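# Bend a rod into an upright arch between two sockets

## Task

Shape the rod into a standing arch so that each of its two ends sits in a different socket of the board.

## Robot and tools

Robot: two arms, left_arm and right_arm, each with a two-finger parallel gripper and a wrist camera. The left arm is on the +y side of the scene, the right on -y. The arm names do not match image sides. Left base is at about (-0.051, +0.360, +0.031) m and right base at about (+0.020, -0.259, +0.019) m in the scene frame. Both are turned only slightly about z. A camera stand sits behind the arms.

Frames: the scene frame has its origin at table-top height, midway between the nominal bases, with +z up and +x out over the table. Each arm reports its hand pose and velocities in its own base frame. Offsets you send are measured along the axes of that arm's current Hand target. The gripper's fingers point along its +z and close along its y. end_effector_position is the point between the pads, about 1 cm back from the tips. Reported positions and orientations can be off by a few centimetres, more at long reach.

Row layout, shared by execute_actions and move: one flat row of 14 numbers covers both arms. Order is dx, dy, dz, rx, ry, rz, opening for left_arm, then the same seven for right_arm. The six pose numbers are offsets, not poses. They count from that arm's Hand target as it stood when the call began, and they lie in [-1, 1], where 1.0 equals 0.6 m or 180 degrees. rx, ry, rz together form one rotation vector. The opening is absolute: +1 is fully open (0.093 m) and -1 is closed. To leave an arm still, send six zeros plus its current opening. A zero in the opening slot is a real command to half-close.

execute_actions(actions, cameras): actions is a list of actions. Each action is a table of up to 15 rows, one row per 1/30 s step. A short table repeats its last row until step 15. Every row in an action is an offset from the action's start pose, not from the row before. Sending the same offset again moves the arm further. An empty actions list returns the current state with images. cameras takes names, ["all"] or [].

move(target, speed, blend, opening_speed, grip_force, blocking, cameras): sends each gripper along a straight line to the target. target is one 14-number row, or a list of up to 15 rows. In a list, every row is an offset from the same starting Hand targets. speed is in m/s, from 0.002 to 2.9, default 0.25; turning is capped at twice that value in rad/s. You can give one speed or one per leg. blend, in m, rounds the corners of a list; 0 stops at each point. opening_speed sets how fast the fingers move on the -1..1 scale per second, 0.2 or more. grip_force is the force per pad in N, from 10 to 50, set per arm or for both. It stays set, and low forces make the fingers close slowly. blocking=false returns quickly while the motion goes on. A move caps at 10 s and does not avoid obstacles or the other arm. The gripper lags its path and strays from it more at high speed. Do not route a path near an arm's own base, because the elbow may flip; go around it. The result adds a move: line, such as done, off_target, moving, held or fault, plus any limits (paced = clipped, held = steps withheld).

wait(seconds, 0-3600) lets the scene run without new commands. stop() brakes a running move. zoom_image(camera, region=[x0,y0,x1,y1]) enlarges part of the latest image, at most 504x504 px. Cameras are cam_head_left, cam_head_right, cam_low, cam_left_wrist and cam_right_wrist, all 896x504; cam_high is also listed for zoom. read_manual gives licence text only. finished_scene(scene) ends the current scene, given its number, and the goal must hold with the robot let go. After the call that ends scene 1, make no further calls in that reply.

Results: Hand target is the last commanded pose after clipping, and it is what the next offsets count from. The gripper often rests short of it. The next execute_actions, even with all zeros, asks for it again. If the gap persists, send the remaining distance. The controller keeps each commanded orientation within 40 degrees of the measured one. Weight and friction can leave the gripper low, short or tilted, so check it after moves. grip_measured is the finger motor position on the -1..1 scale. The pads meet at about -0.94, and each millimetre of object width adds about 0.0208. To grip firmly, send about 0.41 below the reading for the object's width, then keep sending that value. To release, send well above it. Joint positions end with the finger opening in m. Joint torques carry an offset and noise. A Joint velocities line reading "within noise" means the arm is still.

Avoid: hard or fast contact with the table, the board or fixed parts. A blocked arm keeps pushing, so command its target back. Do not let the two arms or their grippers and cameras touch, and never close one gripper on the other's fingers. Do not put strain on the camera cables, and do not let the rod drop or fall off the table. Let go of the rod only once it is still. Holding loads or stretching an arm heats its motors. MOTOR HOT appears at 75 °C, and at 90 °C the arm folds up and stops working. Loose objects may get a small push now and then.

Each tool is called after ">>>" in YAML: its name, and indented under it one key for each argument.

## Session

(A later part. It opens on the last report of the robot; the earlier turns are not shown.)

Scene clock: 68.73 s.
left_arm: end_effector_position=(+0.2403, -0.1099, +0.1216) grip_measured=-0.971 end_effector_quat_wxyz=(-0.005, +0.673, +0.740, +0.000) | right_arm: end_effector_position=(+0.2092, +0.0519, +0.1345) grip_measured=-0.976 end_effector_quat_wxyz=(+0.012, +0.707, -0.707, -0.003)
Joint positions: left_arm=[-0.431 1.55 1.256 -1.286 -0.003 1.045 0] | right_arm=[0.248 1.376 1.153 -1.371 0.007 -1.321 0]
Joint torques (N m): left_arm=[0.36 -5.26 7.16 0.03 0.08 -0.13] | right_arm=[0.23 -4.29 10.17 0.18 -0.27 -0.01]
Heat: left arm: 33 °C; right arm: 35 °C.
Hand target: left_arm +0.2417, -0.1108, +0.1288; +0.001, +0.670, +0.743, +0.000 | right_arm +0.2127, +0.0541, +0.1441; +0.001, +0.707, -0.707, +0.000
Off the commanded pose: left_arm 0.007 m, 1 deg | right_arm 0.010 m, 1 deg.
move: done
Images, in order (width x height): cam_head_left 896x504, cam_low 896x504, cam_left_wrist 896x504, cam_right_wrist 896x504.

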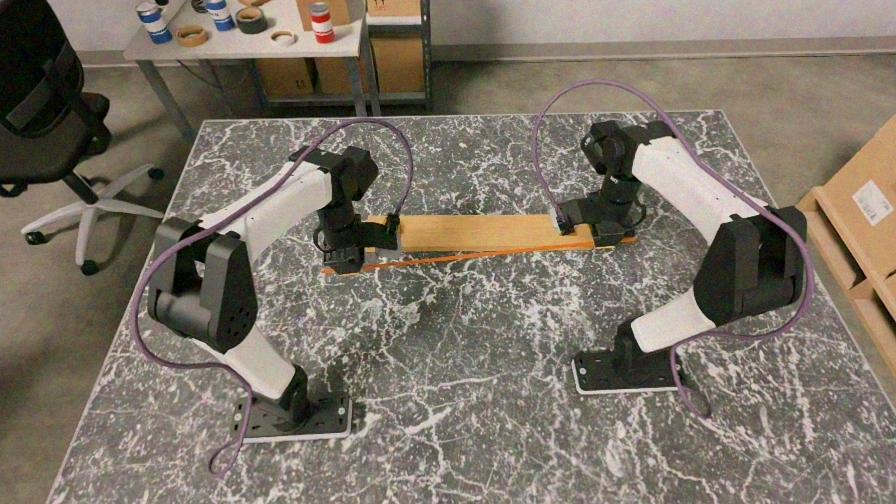

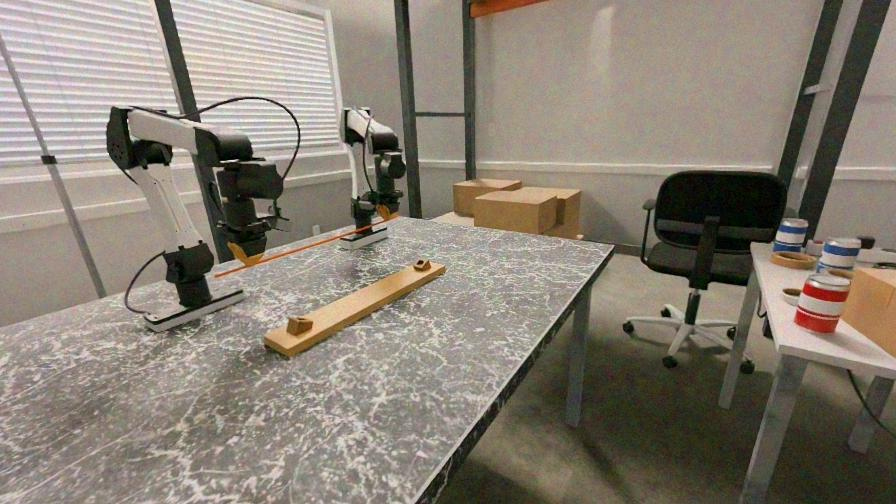

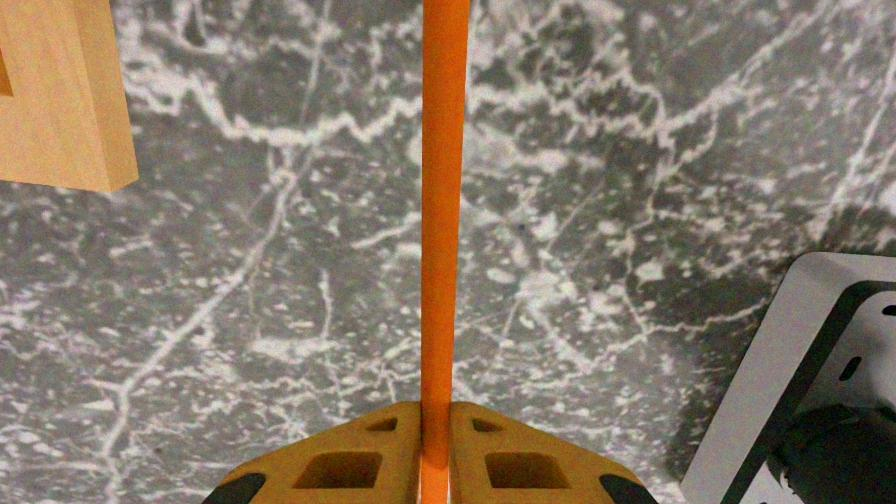

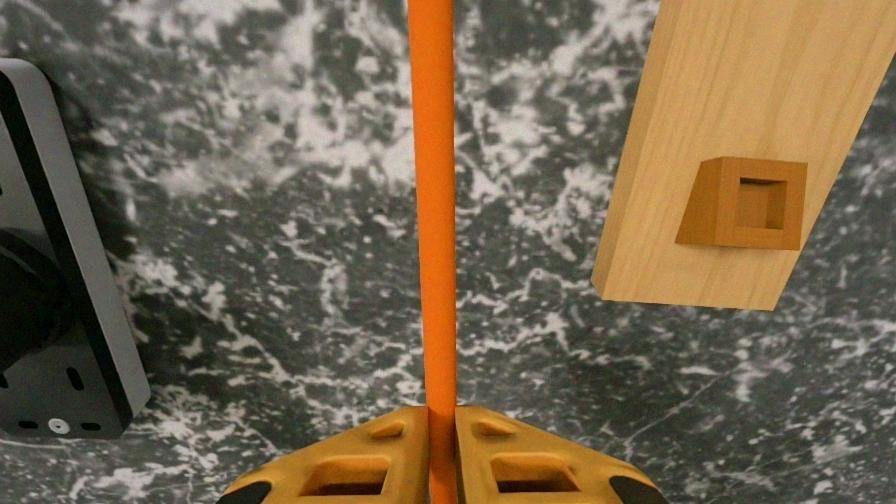

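>>> move:
  target: [-0.0895,0.309,-0.067,0.0141,-0.1663,0.0526,-1,0.023,-0.212,-0.062,0.0054,-0.1667,0.0201,-1]
  cameras: ["all"]

Scene clock: 81.07 s.
left_arm: end_effector_position=(+0.4287, -0.1393, +0.1706) grip_measured=-0.971 end_effector_quat_wxyz=(+0.173, +0.706, +0.667, -0.164) | right_arm: end_effector_position=(+0.3355, +0.0365, +0.1759) grip_measured=-0.976 end_effector_quat_wxyz=(-0.172, +0.662, -0.711, -0.162)
Joint positions: left_arm=[-0.142 2.257 2.323 -1.564 0.477 1.467 0] | right_arm=[-0.123 1.818 1.697 -1.479 -0.477 -1.629 0]
Joint torques (N m): left_arm=[0.59 -7.75 7.15 0.26 0.87 0.04] | right_arm=[-0.46 -5.65 9.87 0.09 -1.05 -0.2]
Heat: left arm: 34 °C; right arm: 36 °C.
Hand target: left_arm +0.4317, -0.1451, +0.1694; +0.178, +0.705, +0.660, -0.189 | right_arm +0.3400, +0.0406, +0.1811; -0.188, +0.661, -0.705, -0.177
Off the commanded pose: left_arm 0.007 m, 3 deg | right_arm 0.008 m, 3 deg.
joint sent to its limit (left arm) — joint 4 (wrist pitch), lower limit. The joint targets still meet the commanded pose.
move: off_target (left_arm, right_arm)

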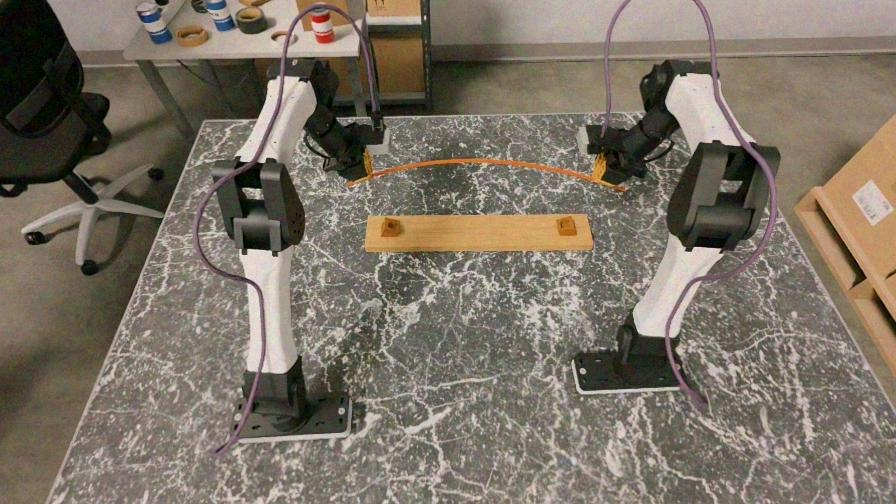

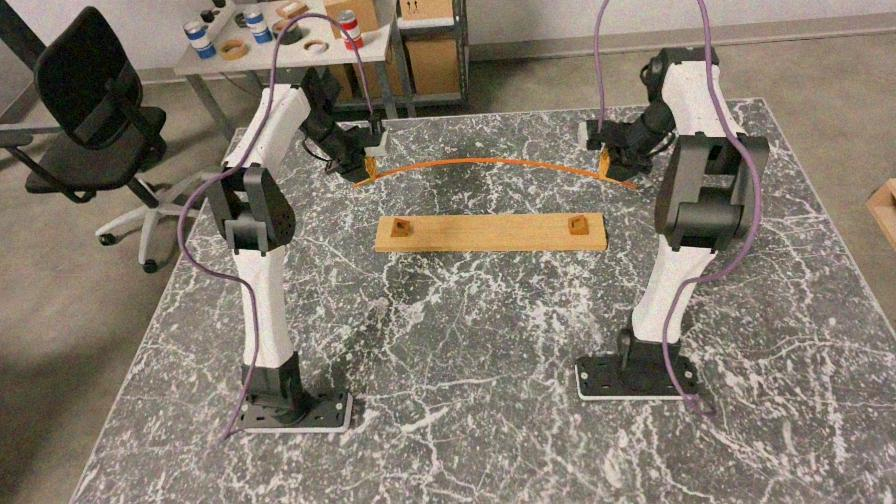

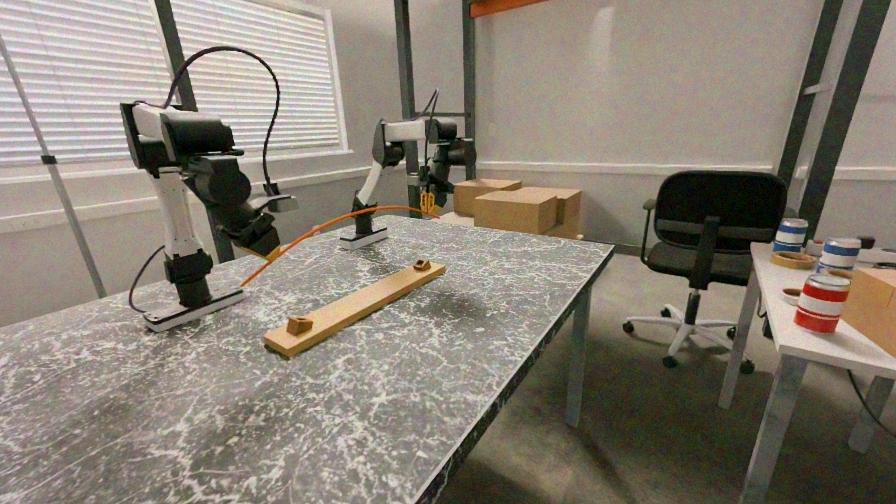

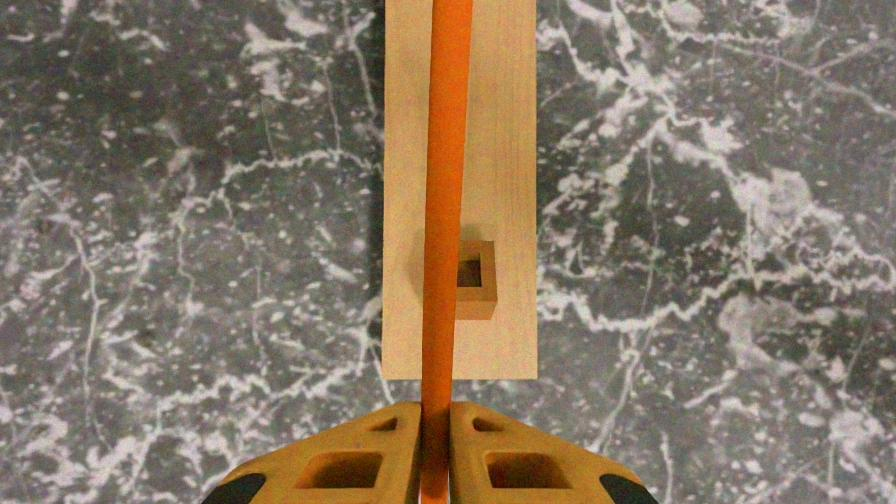

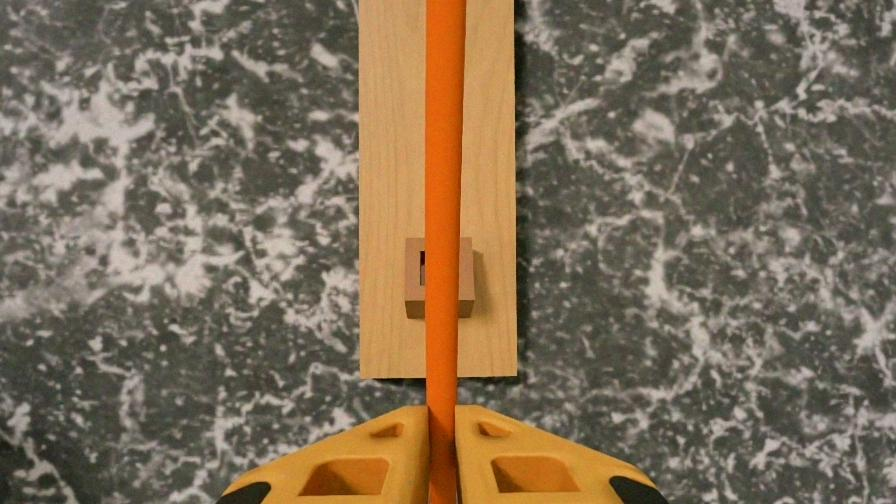

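>>> move:
  target: [-0.0185,-0.0263,0.1212,0,-0.189,0,-1,-0.0222,0.0057,0.1093,0,-0.189,0,-1]
  cameras: ["all"]

>>> zoom_image:
  camera: "cam_head_left"
  region: [320, 100, 640, 280]

>>> zoom_image:
  camera: "cam_low"
  region: [220, 180, 460, 370]

Scene clock: 90.70 s.
left_arm: end_effector_position=(+0.4138, -0.1792, +0.0867) grip_measured=-0.971 end_effector_quat_wxyz=(+0.330, +0.621, +0.601, -0.379) | right_arm: end_effector_position=(+0.3380, +0.0757, +0.1295) grip_measured=-0.976 end_effector_quat_wxyz=(-0.364, +0.595, -0.632, -0.339)
Joint positions: left_arm=[-0.078 2.257 1.721 -1.047 1.054 1.534 0] | right_arm=[-0.208 1.927 1.387 -1.268 -1.024 -1.852 0]
Joint torques (N m): left_arm=[-1.01 -12.88 4.18 0.37 1.3 -0.13] | right_arm=[0.85 -6.13 5.24 -0.03 -1.61 -0.18]
Heat: left arm: 36 °C; right arm: 37 °C.
Hand target: left_arm +0.4130, -0.1899, +0.1119; +0.363, +0.619, +0.579, -0.387 | right_arm +0.3393, +0.0849, +0.1309; -0.386, +0.580, -0.619, -0.363
Off the commanded pose: left_arm 0.027 m, 5 deg | right_arm 0.010 m, 4 deg.
move: off_target (left_arm, right_arm)

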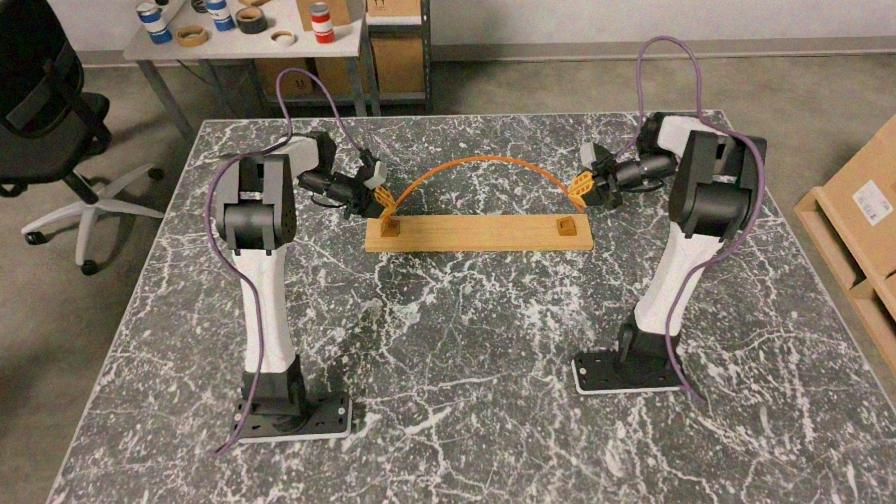

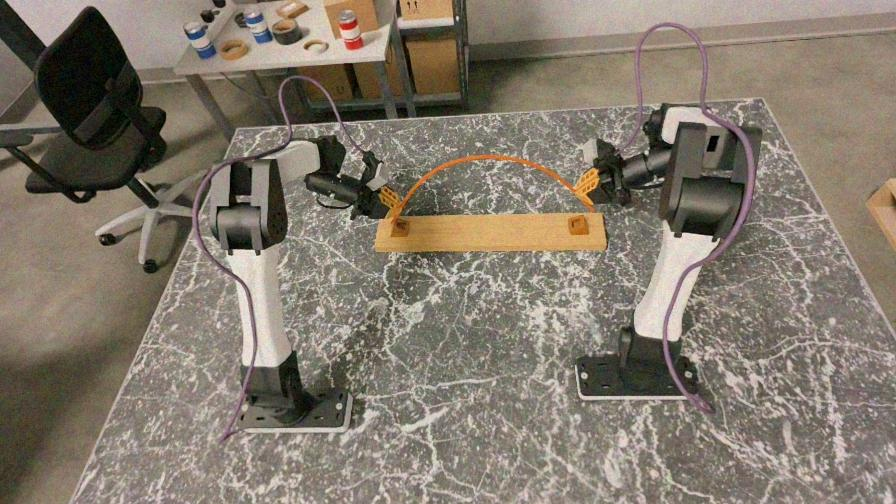

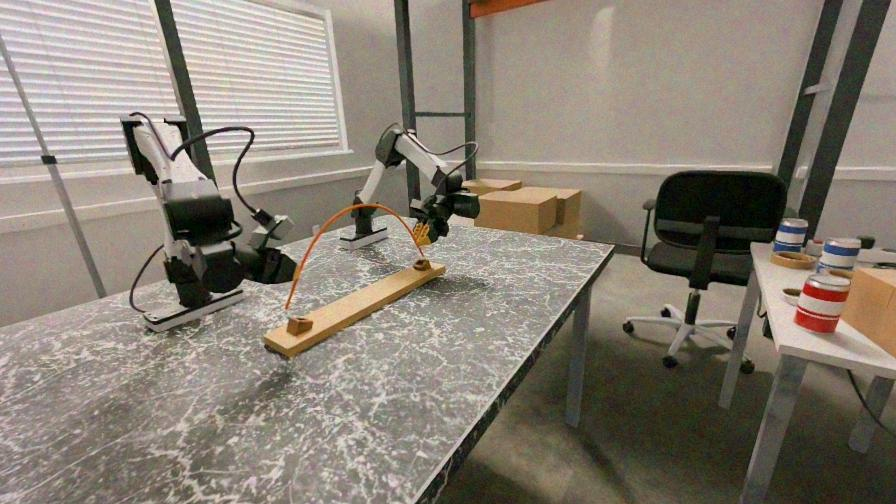

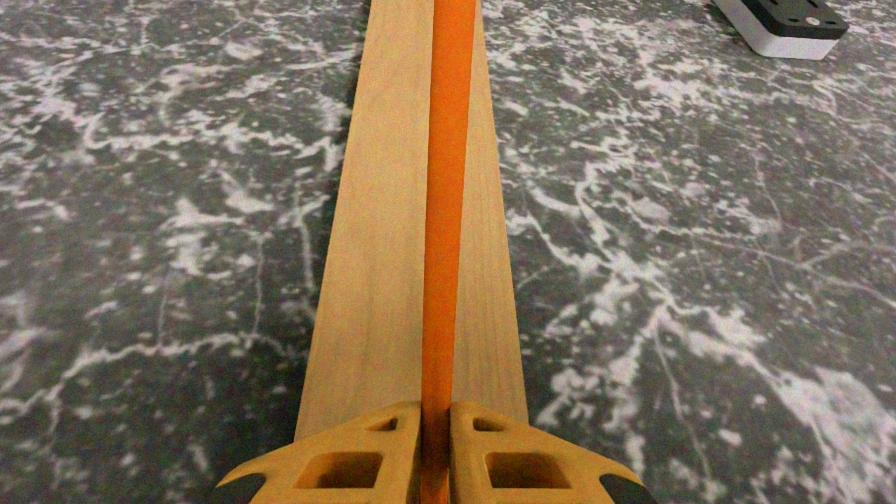

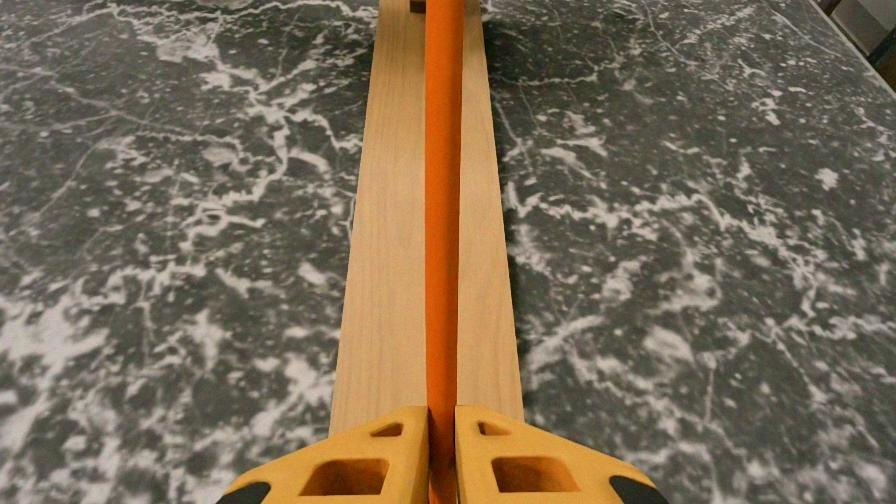

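Scaled by 1.575.

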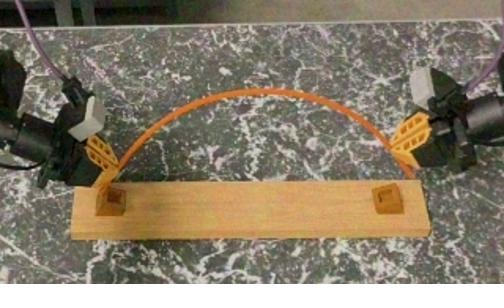

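Scaled by 2.100.

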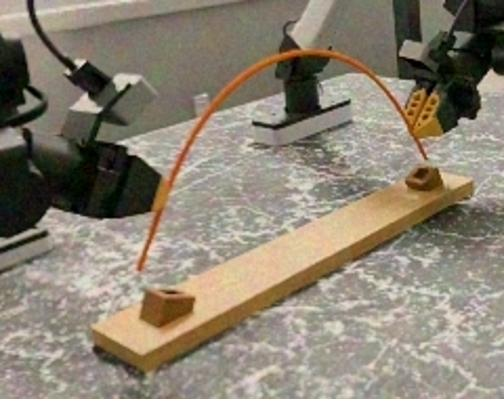

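>>> zoom_image:
  camera: "cam_head_left"
  region: [360, 180, 420, 240]

>>> zoom_image:
  camera: "cam_head_right"
  region: [370, 180, 430, 240]

>>> zoom_image:
  camera: "cam_low"
  region: [260, 270, 340, 350]

>>> zoom_image:
  camera: "cam_head_left"
  region: [540, 170, 610, 240]

>>> zoom_image:
  camera: "cam_low"
  region: [390, 220, 460, 290]

Scaled by 8.400.

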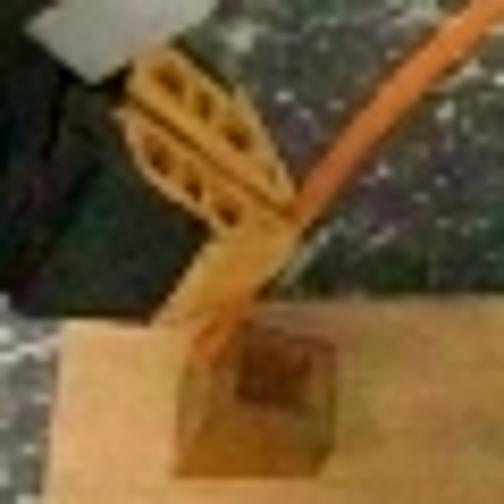

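Scaled by 8.400.

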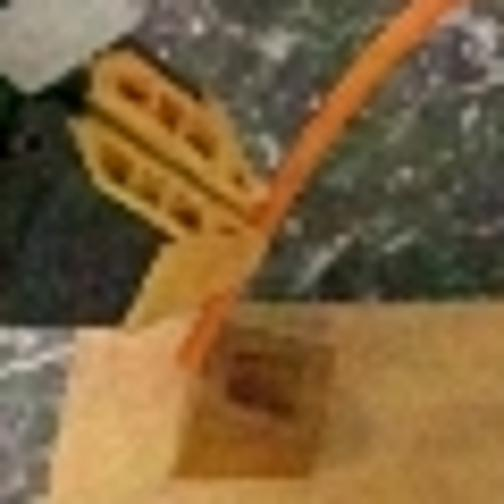

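Scaled by 6.300.

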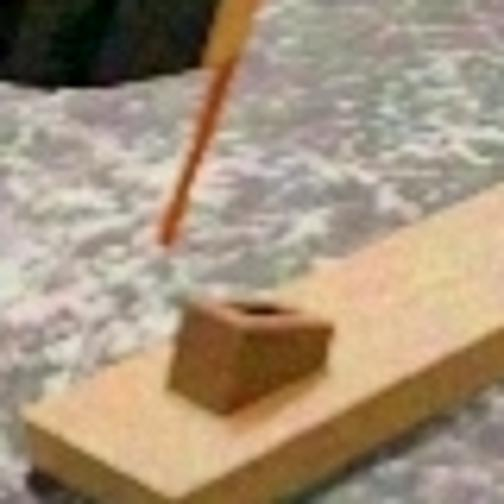

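Scaled by 7.200.

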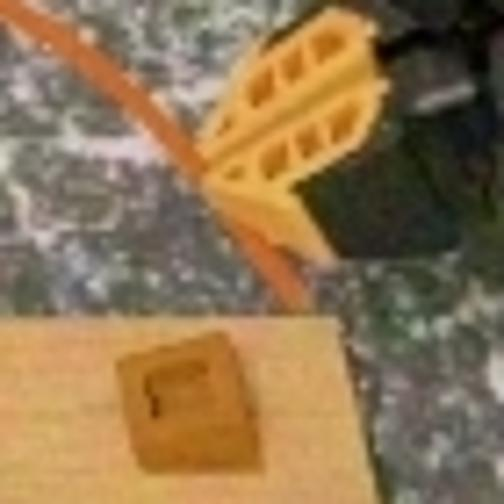

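Scaled by 7.200.

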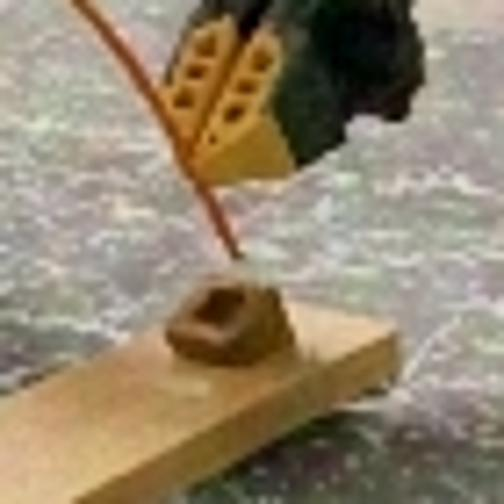

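>>> move:
  target: [0.0073,0.015,0.0305,0,-0.025,0,-1,0.034,-0.0017,0.0445,0,-0.025,0,-1]
  speed: 0.1
  cameras: ["cam_head_left","cam_head_right","cam_low"]

>>> zoom_image:
  camera: "cam_head_left"
  region: [360, 180, 420, 240]

>>> zoom_image:
  camera: "cam_low"
  region: [260, 270, 340, 350]

>>> zoom_image:
  camera: "cam_head_left"
  region: [540, 170, 610, 240]

>>> zoom_image:
  camera: "cam_low"
  region: [390, 220, 460, 290]

Scene clock: 108.93 s.
left_arm: end_effector_position=(+0.4272, -0.1877, +0.0934) grip_measured=-0.971 end_effector_quat_wxyz=(+0.372, +0.609, +0.585, -0.385) | right_arm: end_effector_position=(+0.3426, +0.0859, +0.1009) grip_measured=-0.976 end_effector_quat_wxyz=(-0.398, +0.576, -0.616, -0.361)
Joint positions: left_arm=[-0.082 2.257 1.7 -0.916 1.128 1.466 0] | right_arm=[-0.198 1.992 1.298 -1.121 -1.121 -1.857 0]
Joint torques (N m): left_arm=[-2.77 -9.57 4.38 0.5 1.33 -0.12] | right_arm=[2.29 -6.41 4.83 0.02 -1.5 0]
Heat: left arm: 43 °C; right arm: 35 °C.
Hand target: left_arm +0.4210, -0.2052, +0.1000; +0.385, +0.603, +0.564, -0.411 | right_arm +0.3414, +0.0999, +0.1009; -0.410, +0.566, -0.603, -0.385
Off the commanded pose: left_arm 0.020 m, 4 deg | right_arm 0.014 m, 4 deg.
move: off_target (left_arm, right_arm)

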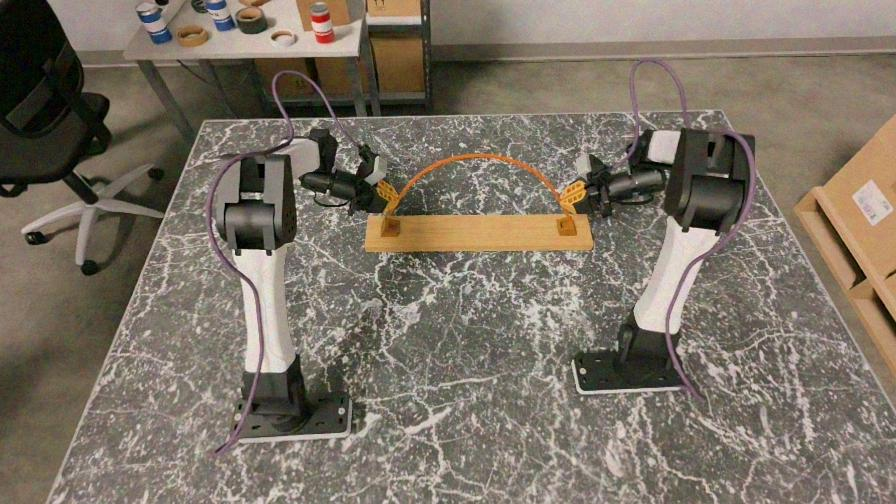

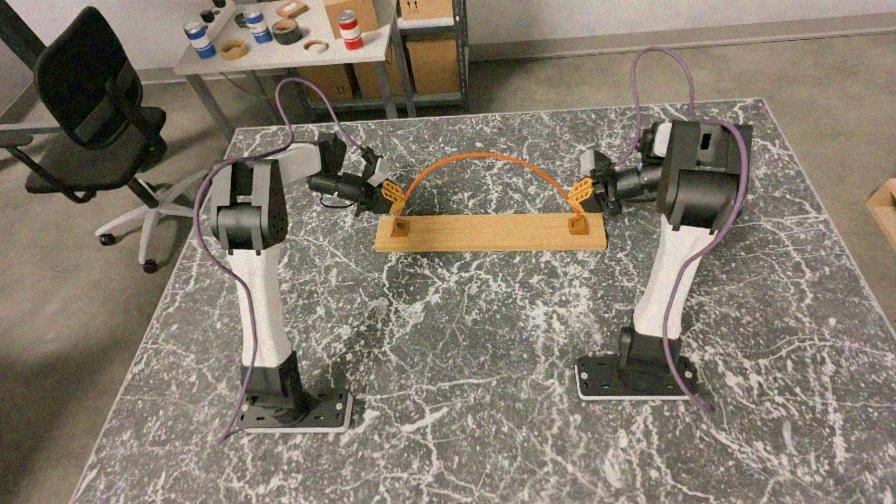

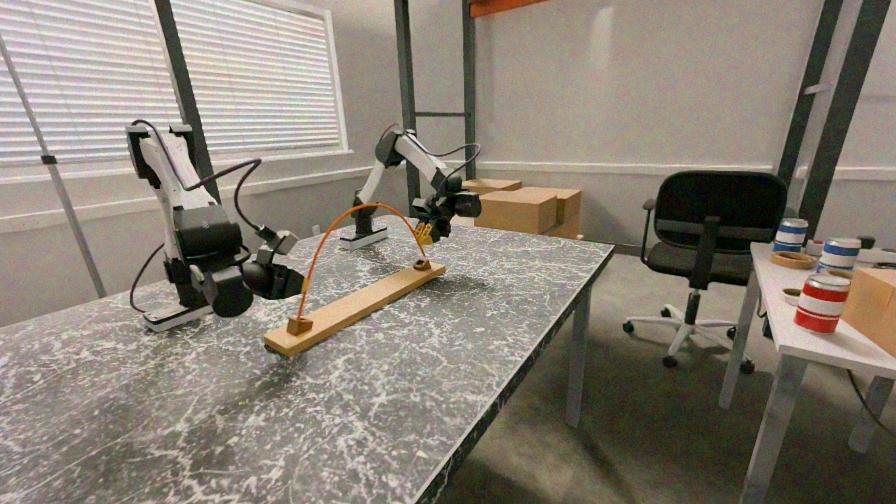

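Scaled by 8.400.

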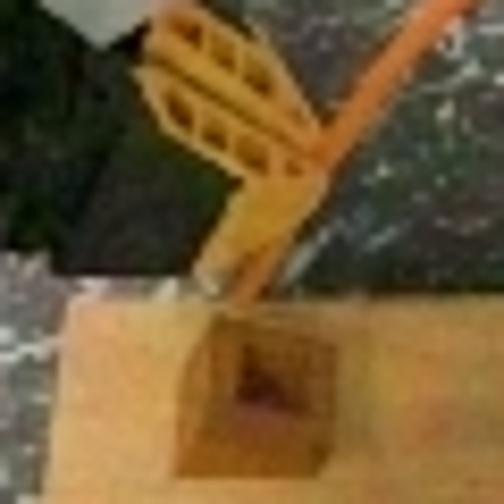

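Scaled by 6.300.

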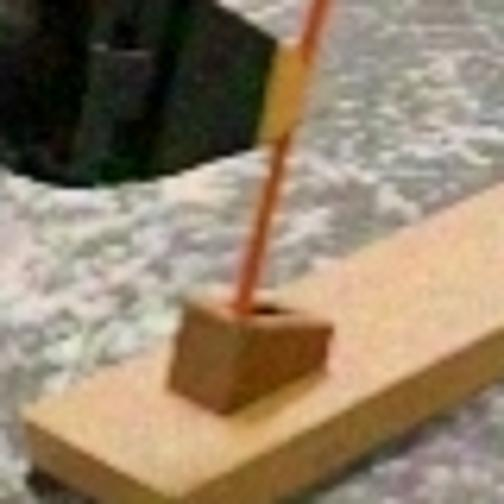

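Scaled by 7.200.

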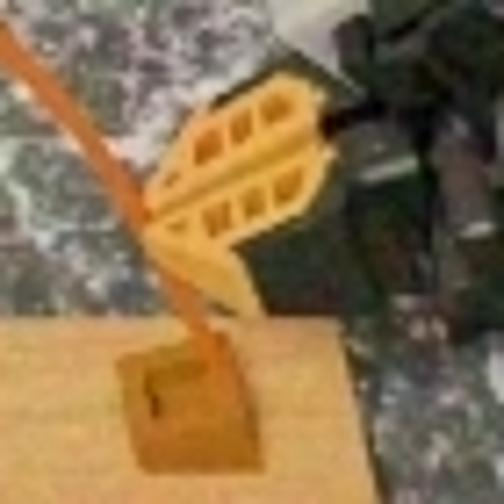

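Scaled by 7.200.

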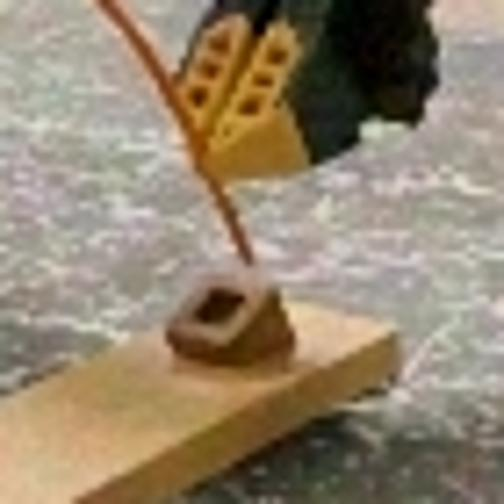

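>>> zoom_image:
  camera: "cam_head_right"
  region: [370, 180, 430, 240]

>>> zoom_image:
  camera: "cam_head_right"
  region: [540, 170, 610, 240]

>>> zoom_image:
  camera: "cam_low"
  region: [220, 180, 460, 370]

Scaled by 8.400.

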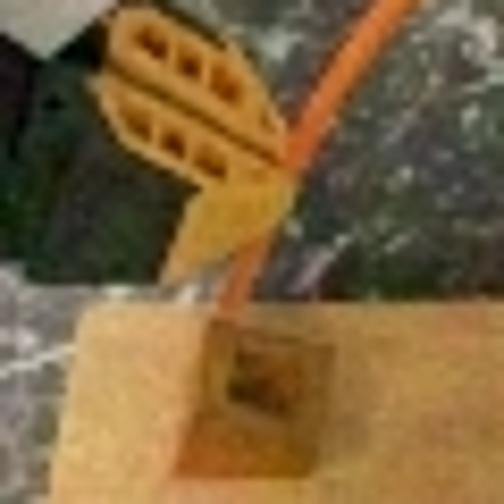

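Scaled by 7.200.

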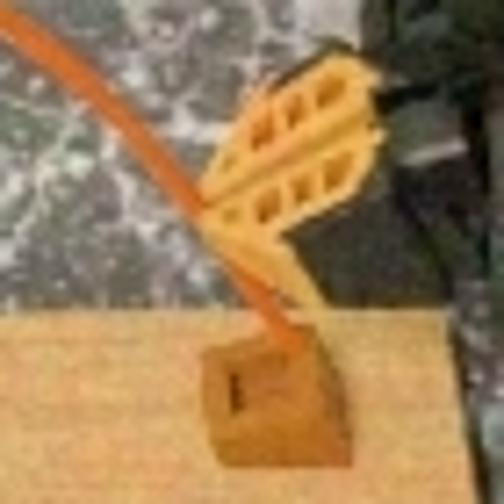

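Scaled by 2.100.

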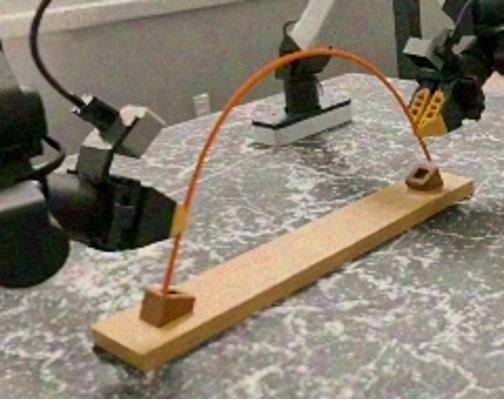

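>>> move:
  target: [0.0148,-0.0172,0.0267,0,0,0,-1,0.0092,0.0095,0.0227,0,0,0,-1]
  speed: 0.1
  cameras: ["cam_head_left","cam_head_right","cam_low"]

>>> zoom_image:
  camera: "cam_head_left"
  region: [360, 180, 420, 240]

>>> zoom_image:
  camera: "cam_low"
  region: [260, 270, 340, 350]

>>> zoom_image:
  camera: "cam_head_left"
  region: [540, 170, 610, 240]

>>> zoom_image:
  camera: "cam_low"
  region: [390, 220, 460, 290]

Scene clock: 134.23 s.
left_arm: end_effector_position=(+0.4150, -0.1986, +0.0662) grip_measured=-0.971 end_effector_quat_wxyz=(+0.363, +0.599, +0.593, -0.397) | right_arm: end_effector_position=(+0.3387, +0.0961, +0.0853) grip_measured=-0.976 end_effector_quat_wxyz=(-0.396, +0.569, -0.620, -0.368)
Joint positions: left_arm=[-0.109 2.257 1.58 -0.767 1.131 1.392 0] | right_arm=[-0.172 1.992 1.226 -1.004 -1.133 -1.784 0]
Joint torques (N m): left_arm=[-2.96 -11.86 4.31 0.62 1.28 -0.12] | right_arm=[2.62 -7.99 4.67 0.14 -1.49 -0.04]
Heat: left arm: 45 °C; right arm: 34 °C.
Hand target: left_arm +0.4099, -0.2161, +0.0858; +0.385, +0.603, +0.564, -0.411 | right_arm +0.3364, +0.1108, +0.0908; -0.410, +0.566, -0.603, -0.385
Off the commanded pose: left_arm 0.027 m, 5 deg | right_arm 0.016 m, 3 deg.
move: off_target (left_arm, right_arm)

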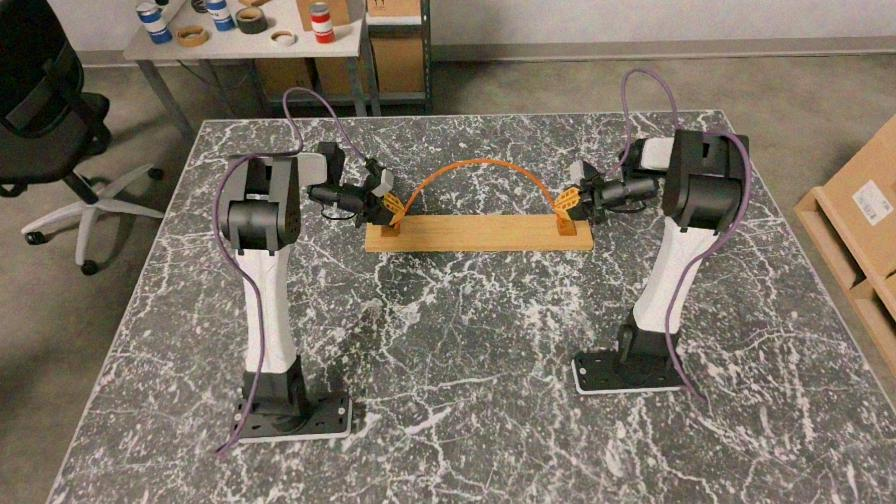

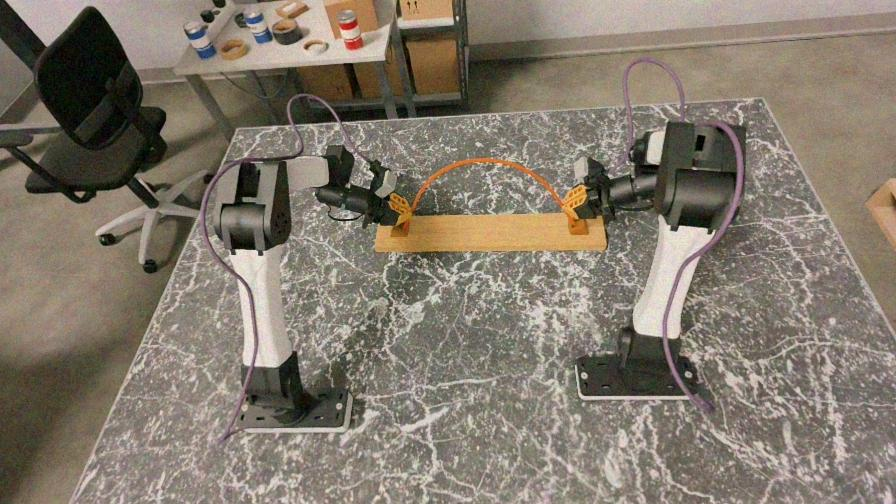

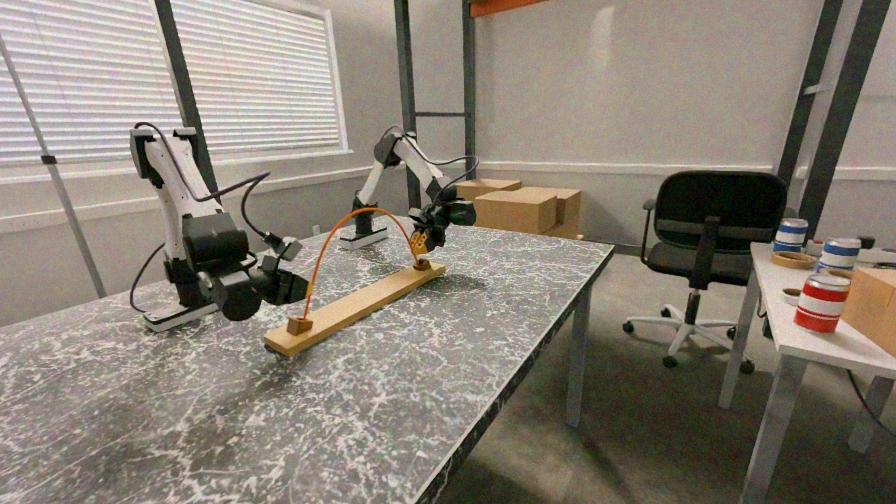

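Scaled by 8.400.

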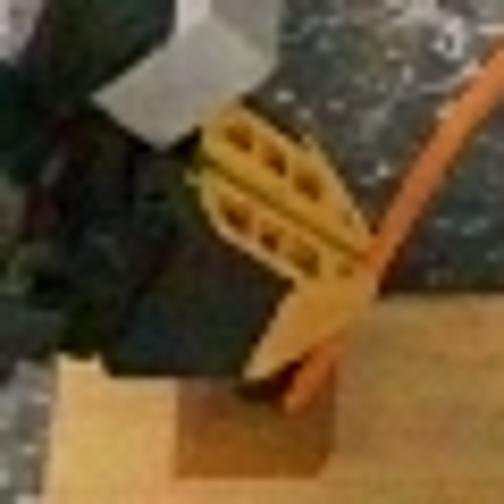

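Scaled by 6.300.

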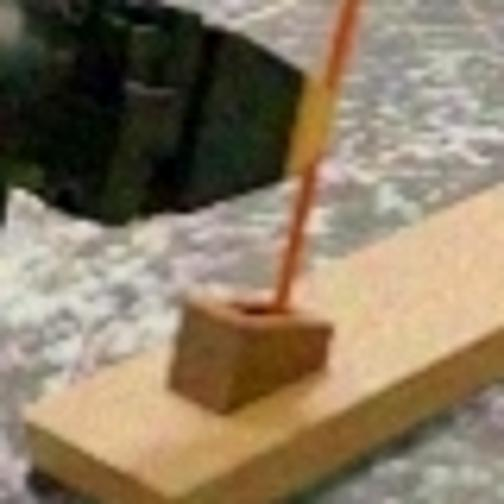

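Scaled by 7.200.

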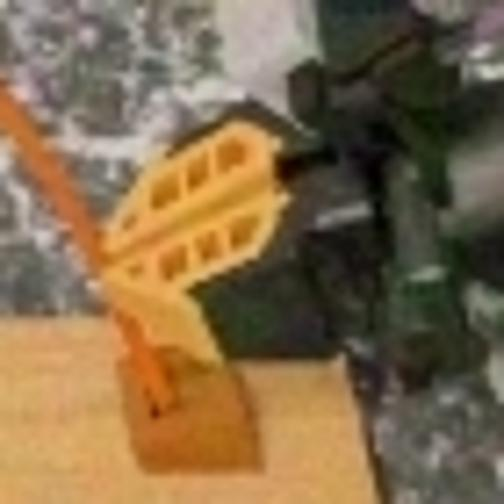

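Scaled by 7.200.

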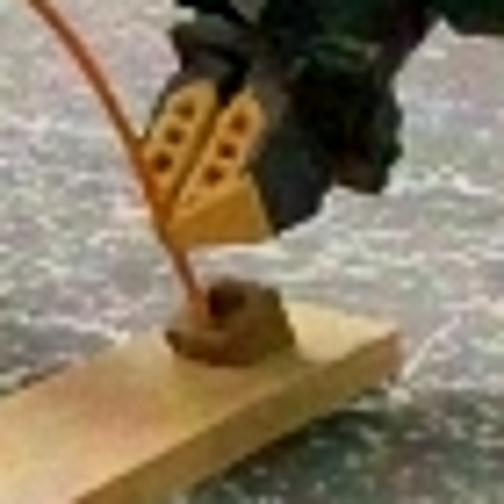

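>>> move:
  target: [-0.0067,0.0037,-0.0243,0,0,0,-1,0.0203,-0.0042,-0.0063,0,0,0,-1]
  speed: 0.1
  cameras: ["cam_head_left","cam_low"]

>>> zoom_image:
  camera: "cam_head_left"
  region: [360, 180, 420, 240]

>>> zoom_image:
  camera: "cam_low"
  region: [260, 270, 340, 350]

>>> zoom_image:
  camera: "cam_head_left"
  region: [540, 170, 610, 240]

>>> zoom_image:
  camera: "cam_low"
  region: [390, 220, 460, 290]

Scene clock: 140.57 s.
left_arm: end_effector_position=(+0.4115, -0.1920, +0.0681) grip_measured=-0.971 end_effector_quat_wxyz=(+0.357, +0.597, +0.596, -0.401) | right_arm: end_effector_position=(+0.3390, +0.0972, +0.0839) grip_measured=-0.976 end_effector_quat_wxyz=(-0.404, +0.572, -0.611, -0.370)
Joint positions: left_arm=[-0.094 2.257 1.59 -0.828 1.134 1.432 0] | right_arm=[-0.172 2.005 1.226 -1.004 -1.149 -1.814 0]
Joint torques (N m): left_arm=[-1.47 -11.78 6.94 0.27 1.27 0.04] | right_arm=[0.79 -5.85 5.78 -0.01 -1.21 -0.19]
Heat: left arm: 47 °C; right arm: 34 °C.
Hand target: left_arm +0.4129, -0.2041, +0.0949; +0.385, +0.603, +0.564, -0.411 | right_arm +0.3383, +0.1027, +0.0809; -0.410, +0.566, -0.603, -0.385
Off the commanded pose: left_arm 0.029 m, 5 deg | right_arm 0.006 m, 2 deg.
move: off_target (left_arm)

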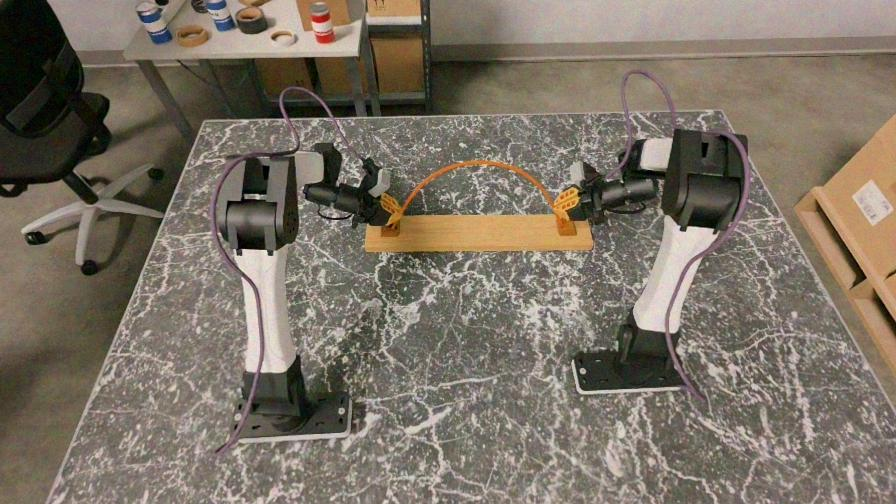

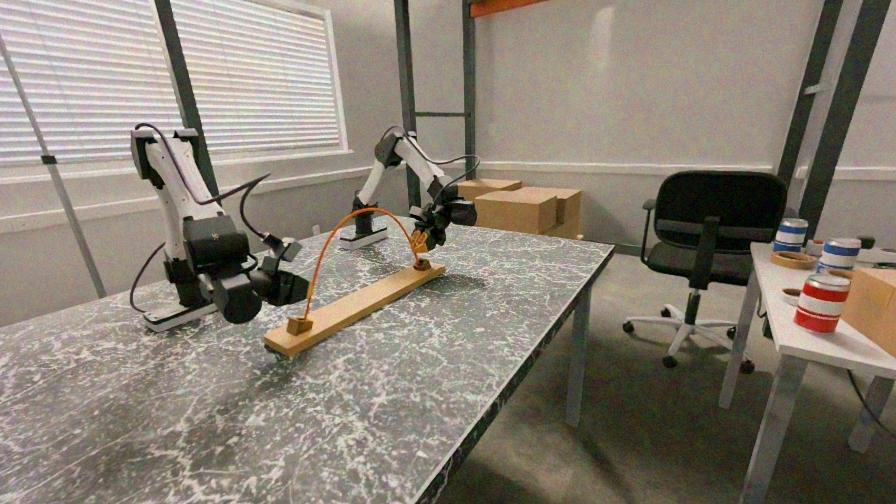

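Scaled by 8.400.

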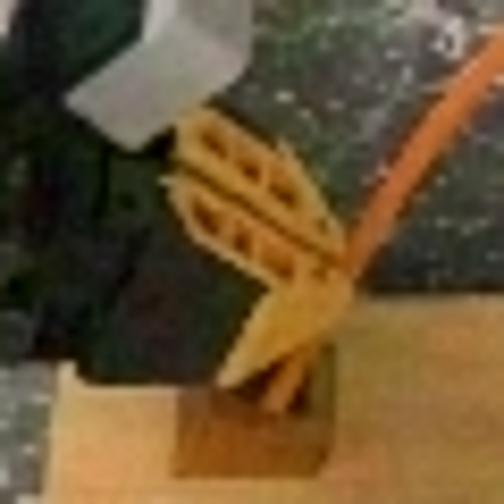

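Scaled by 6.300.

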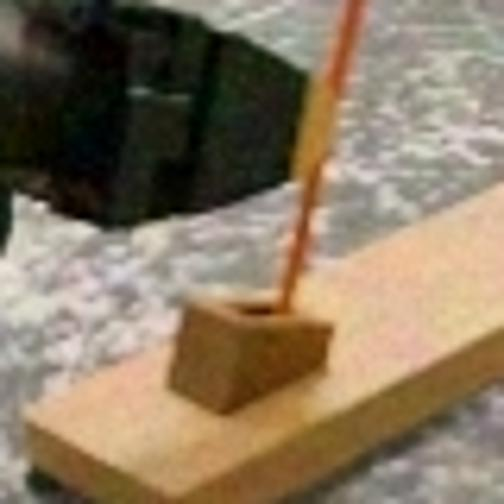

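Scaled by 7.200.

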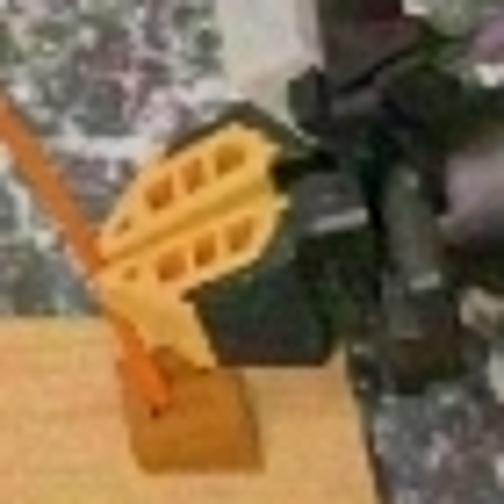

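Scaled by 7.200.

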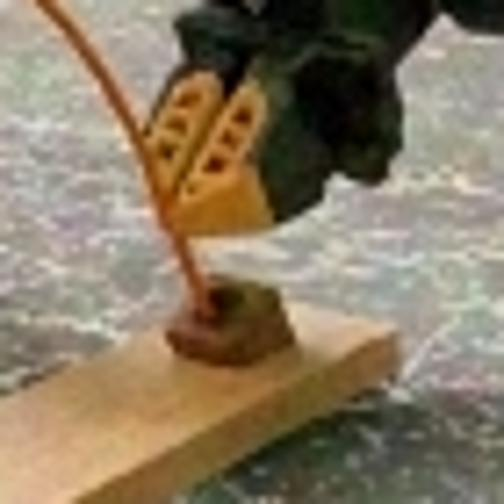

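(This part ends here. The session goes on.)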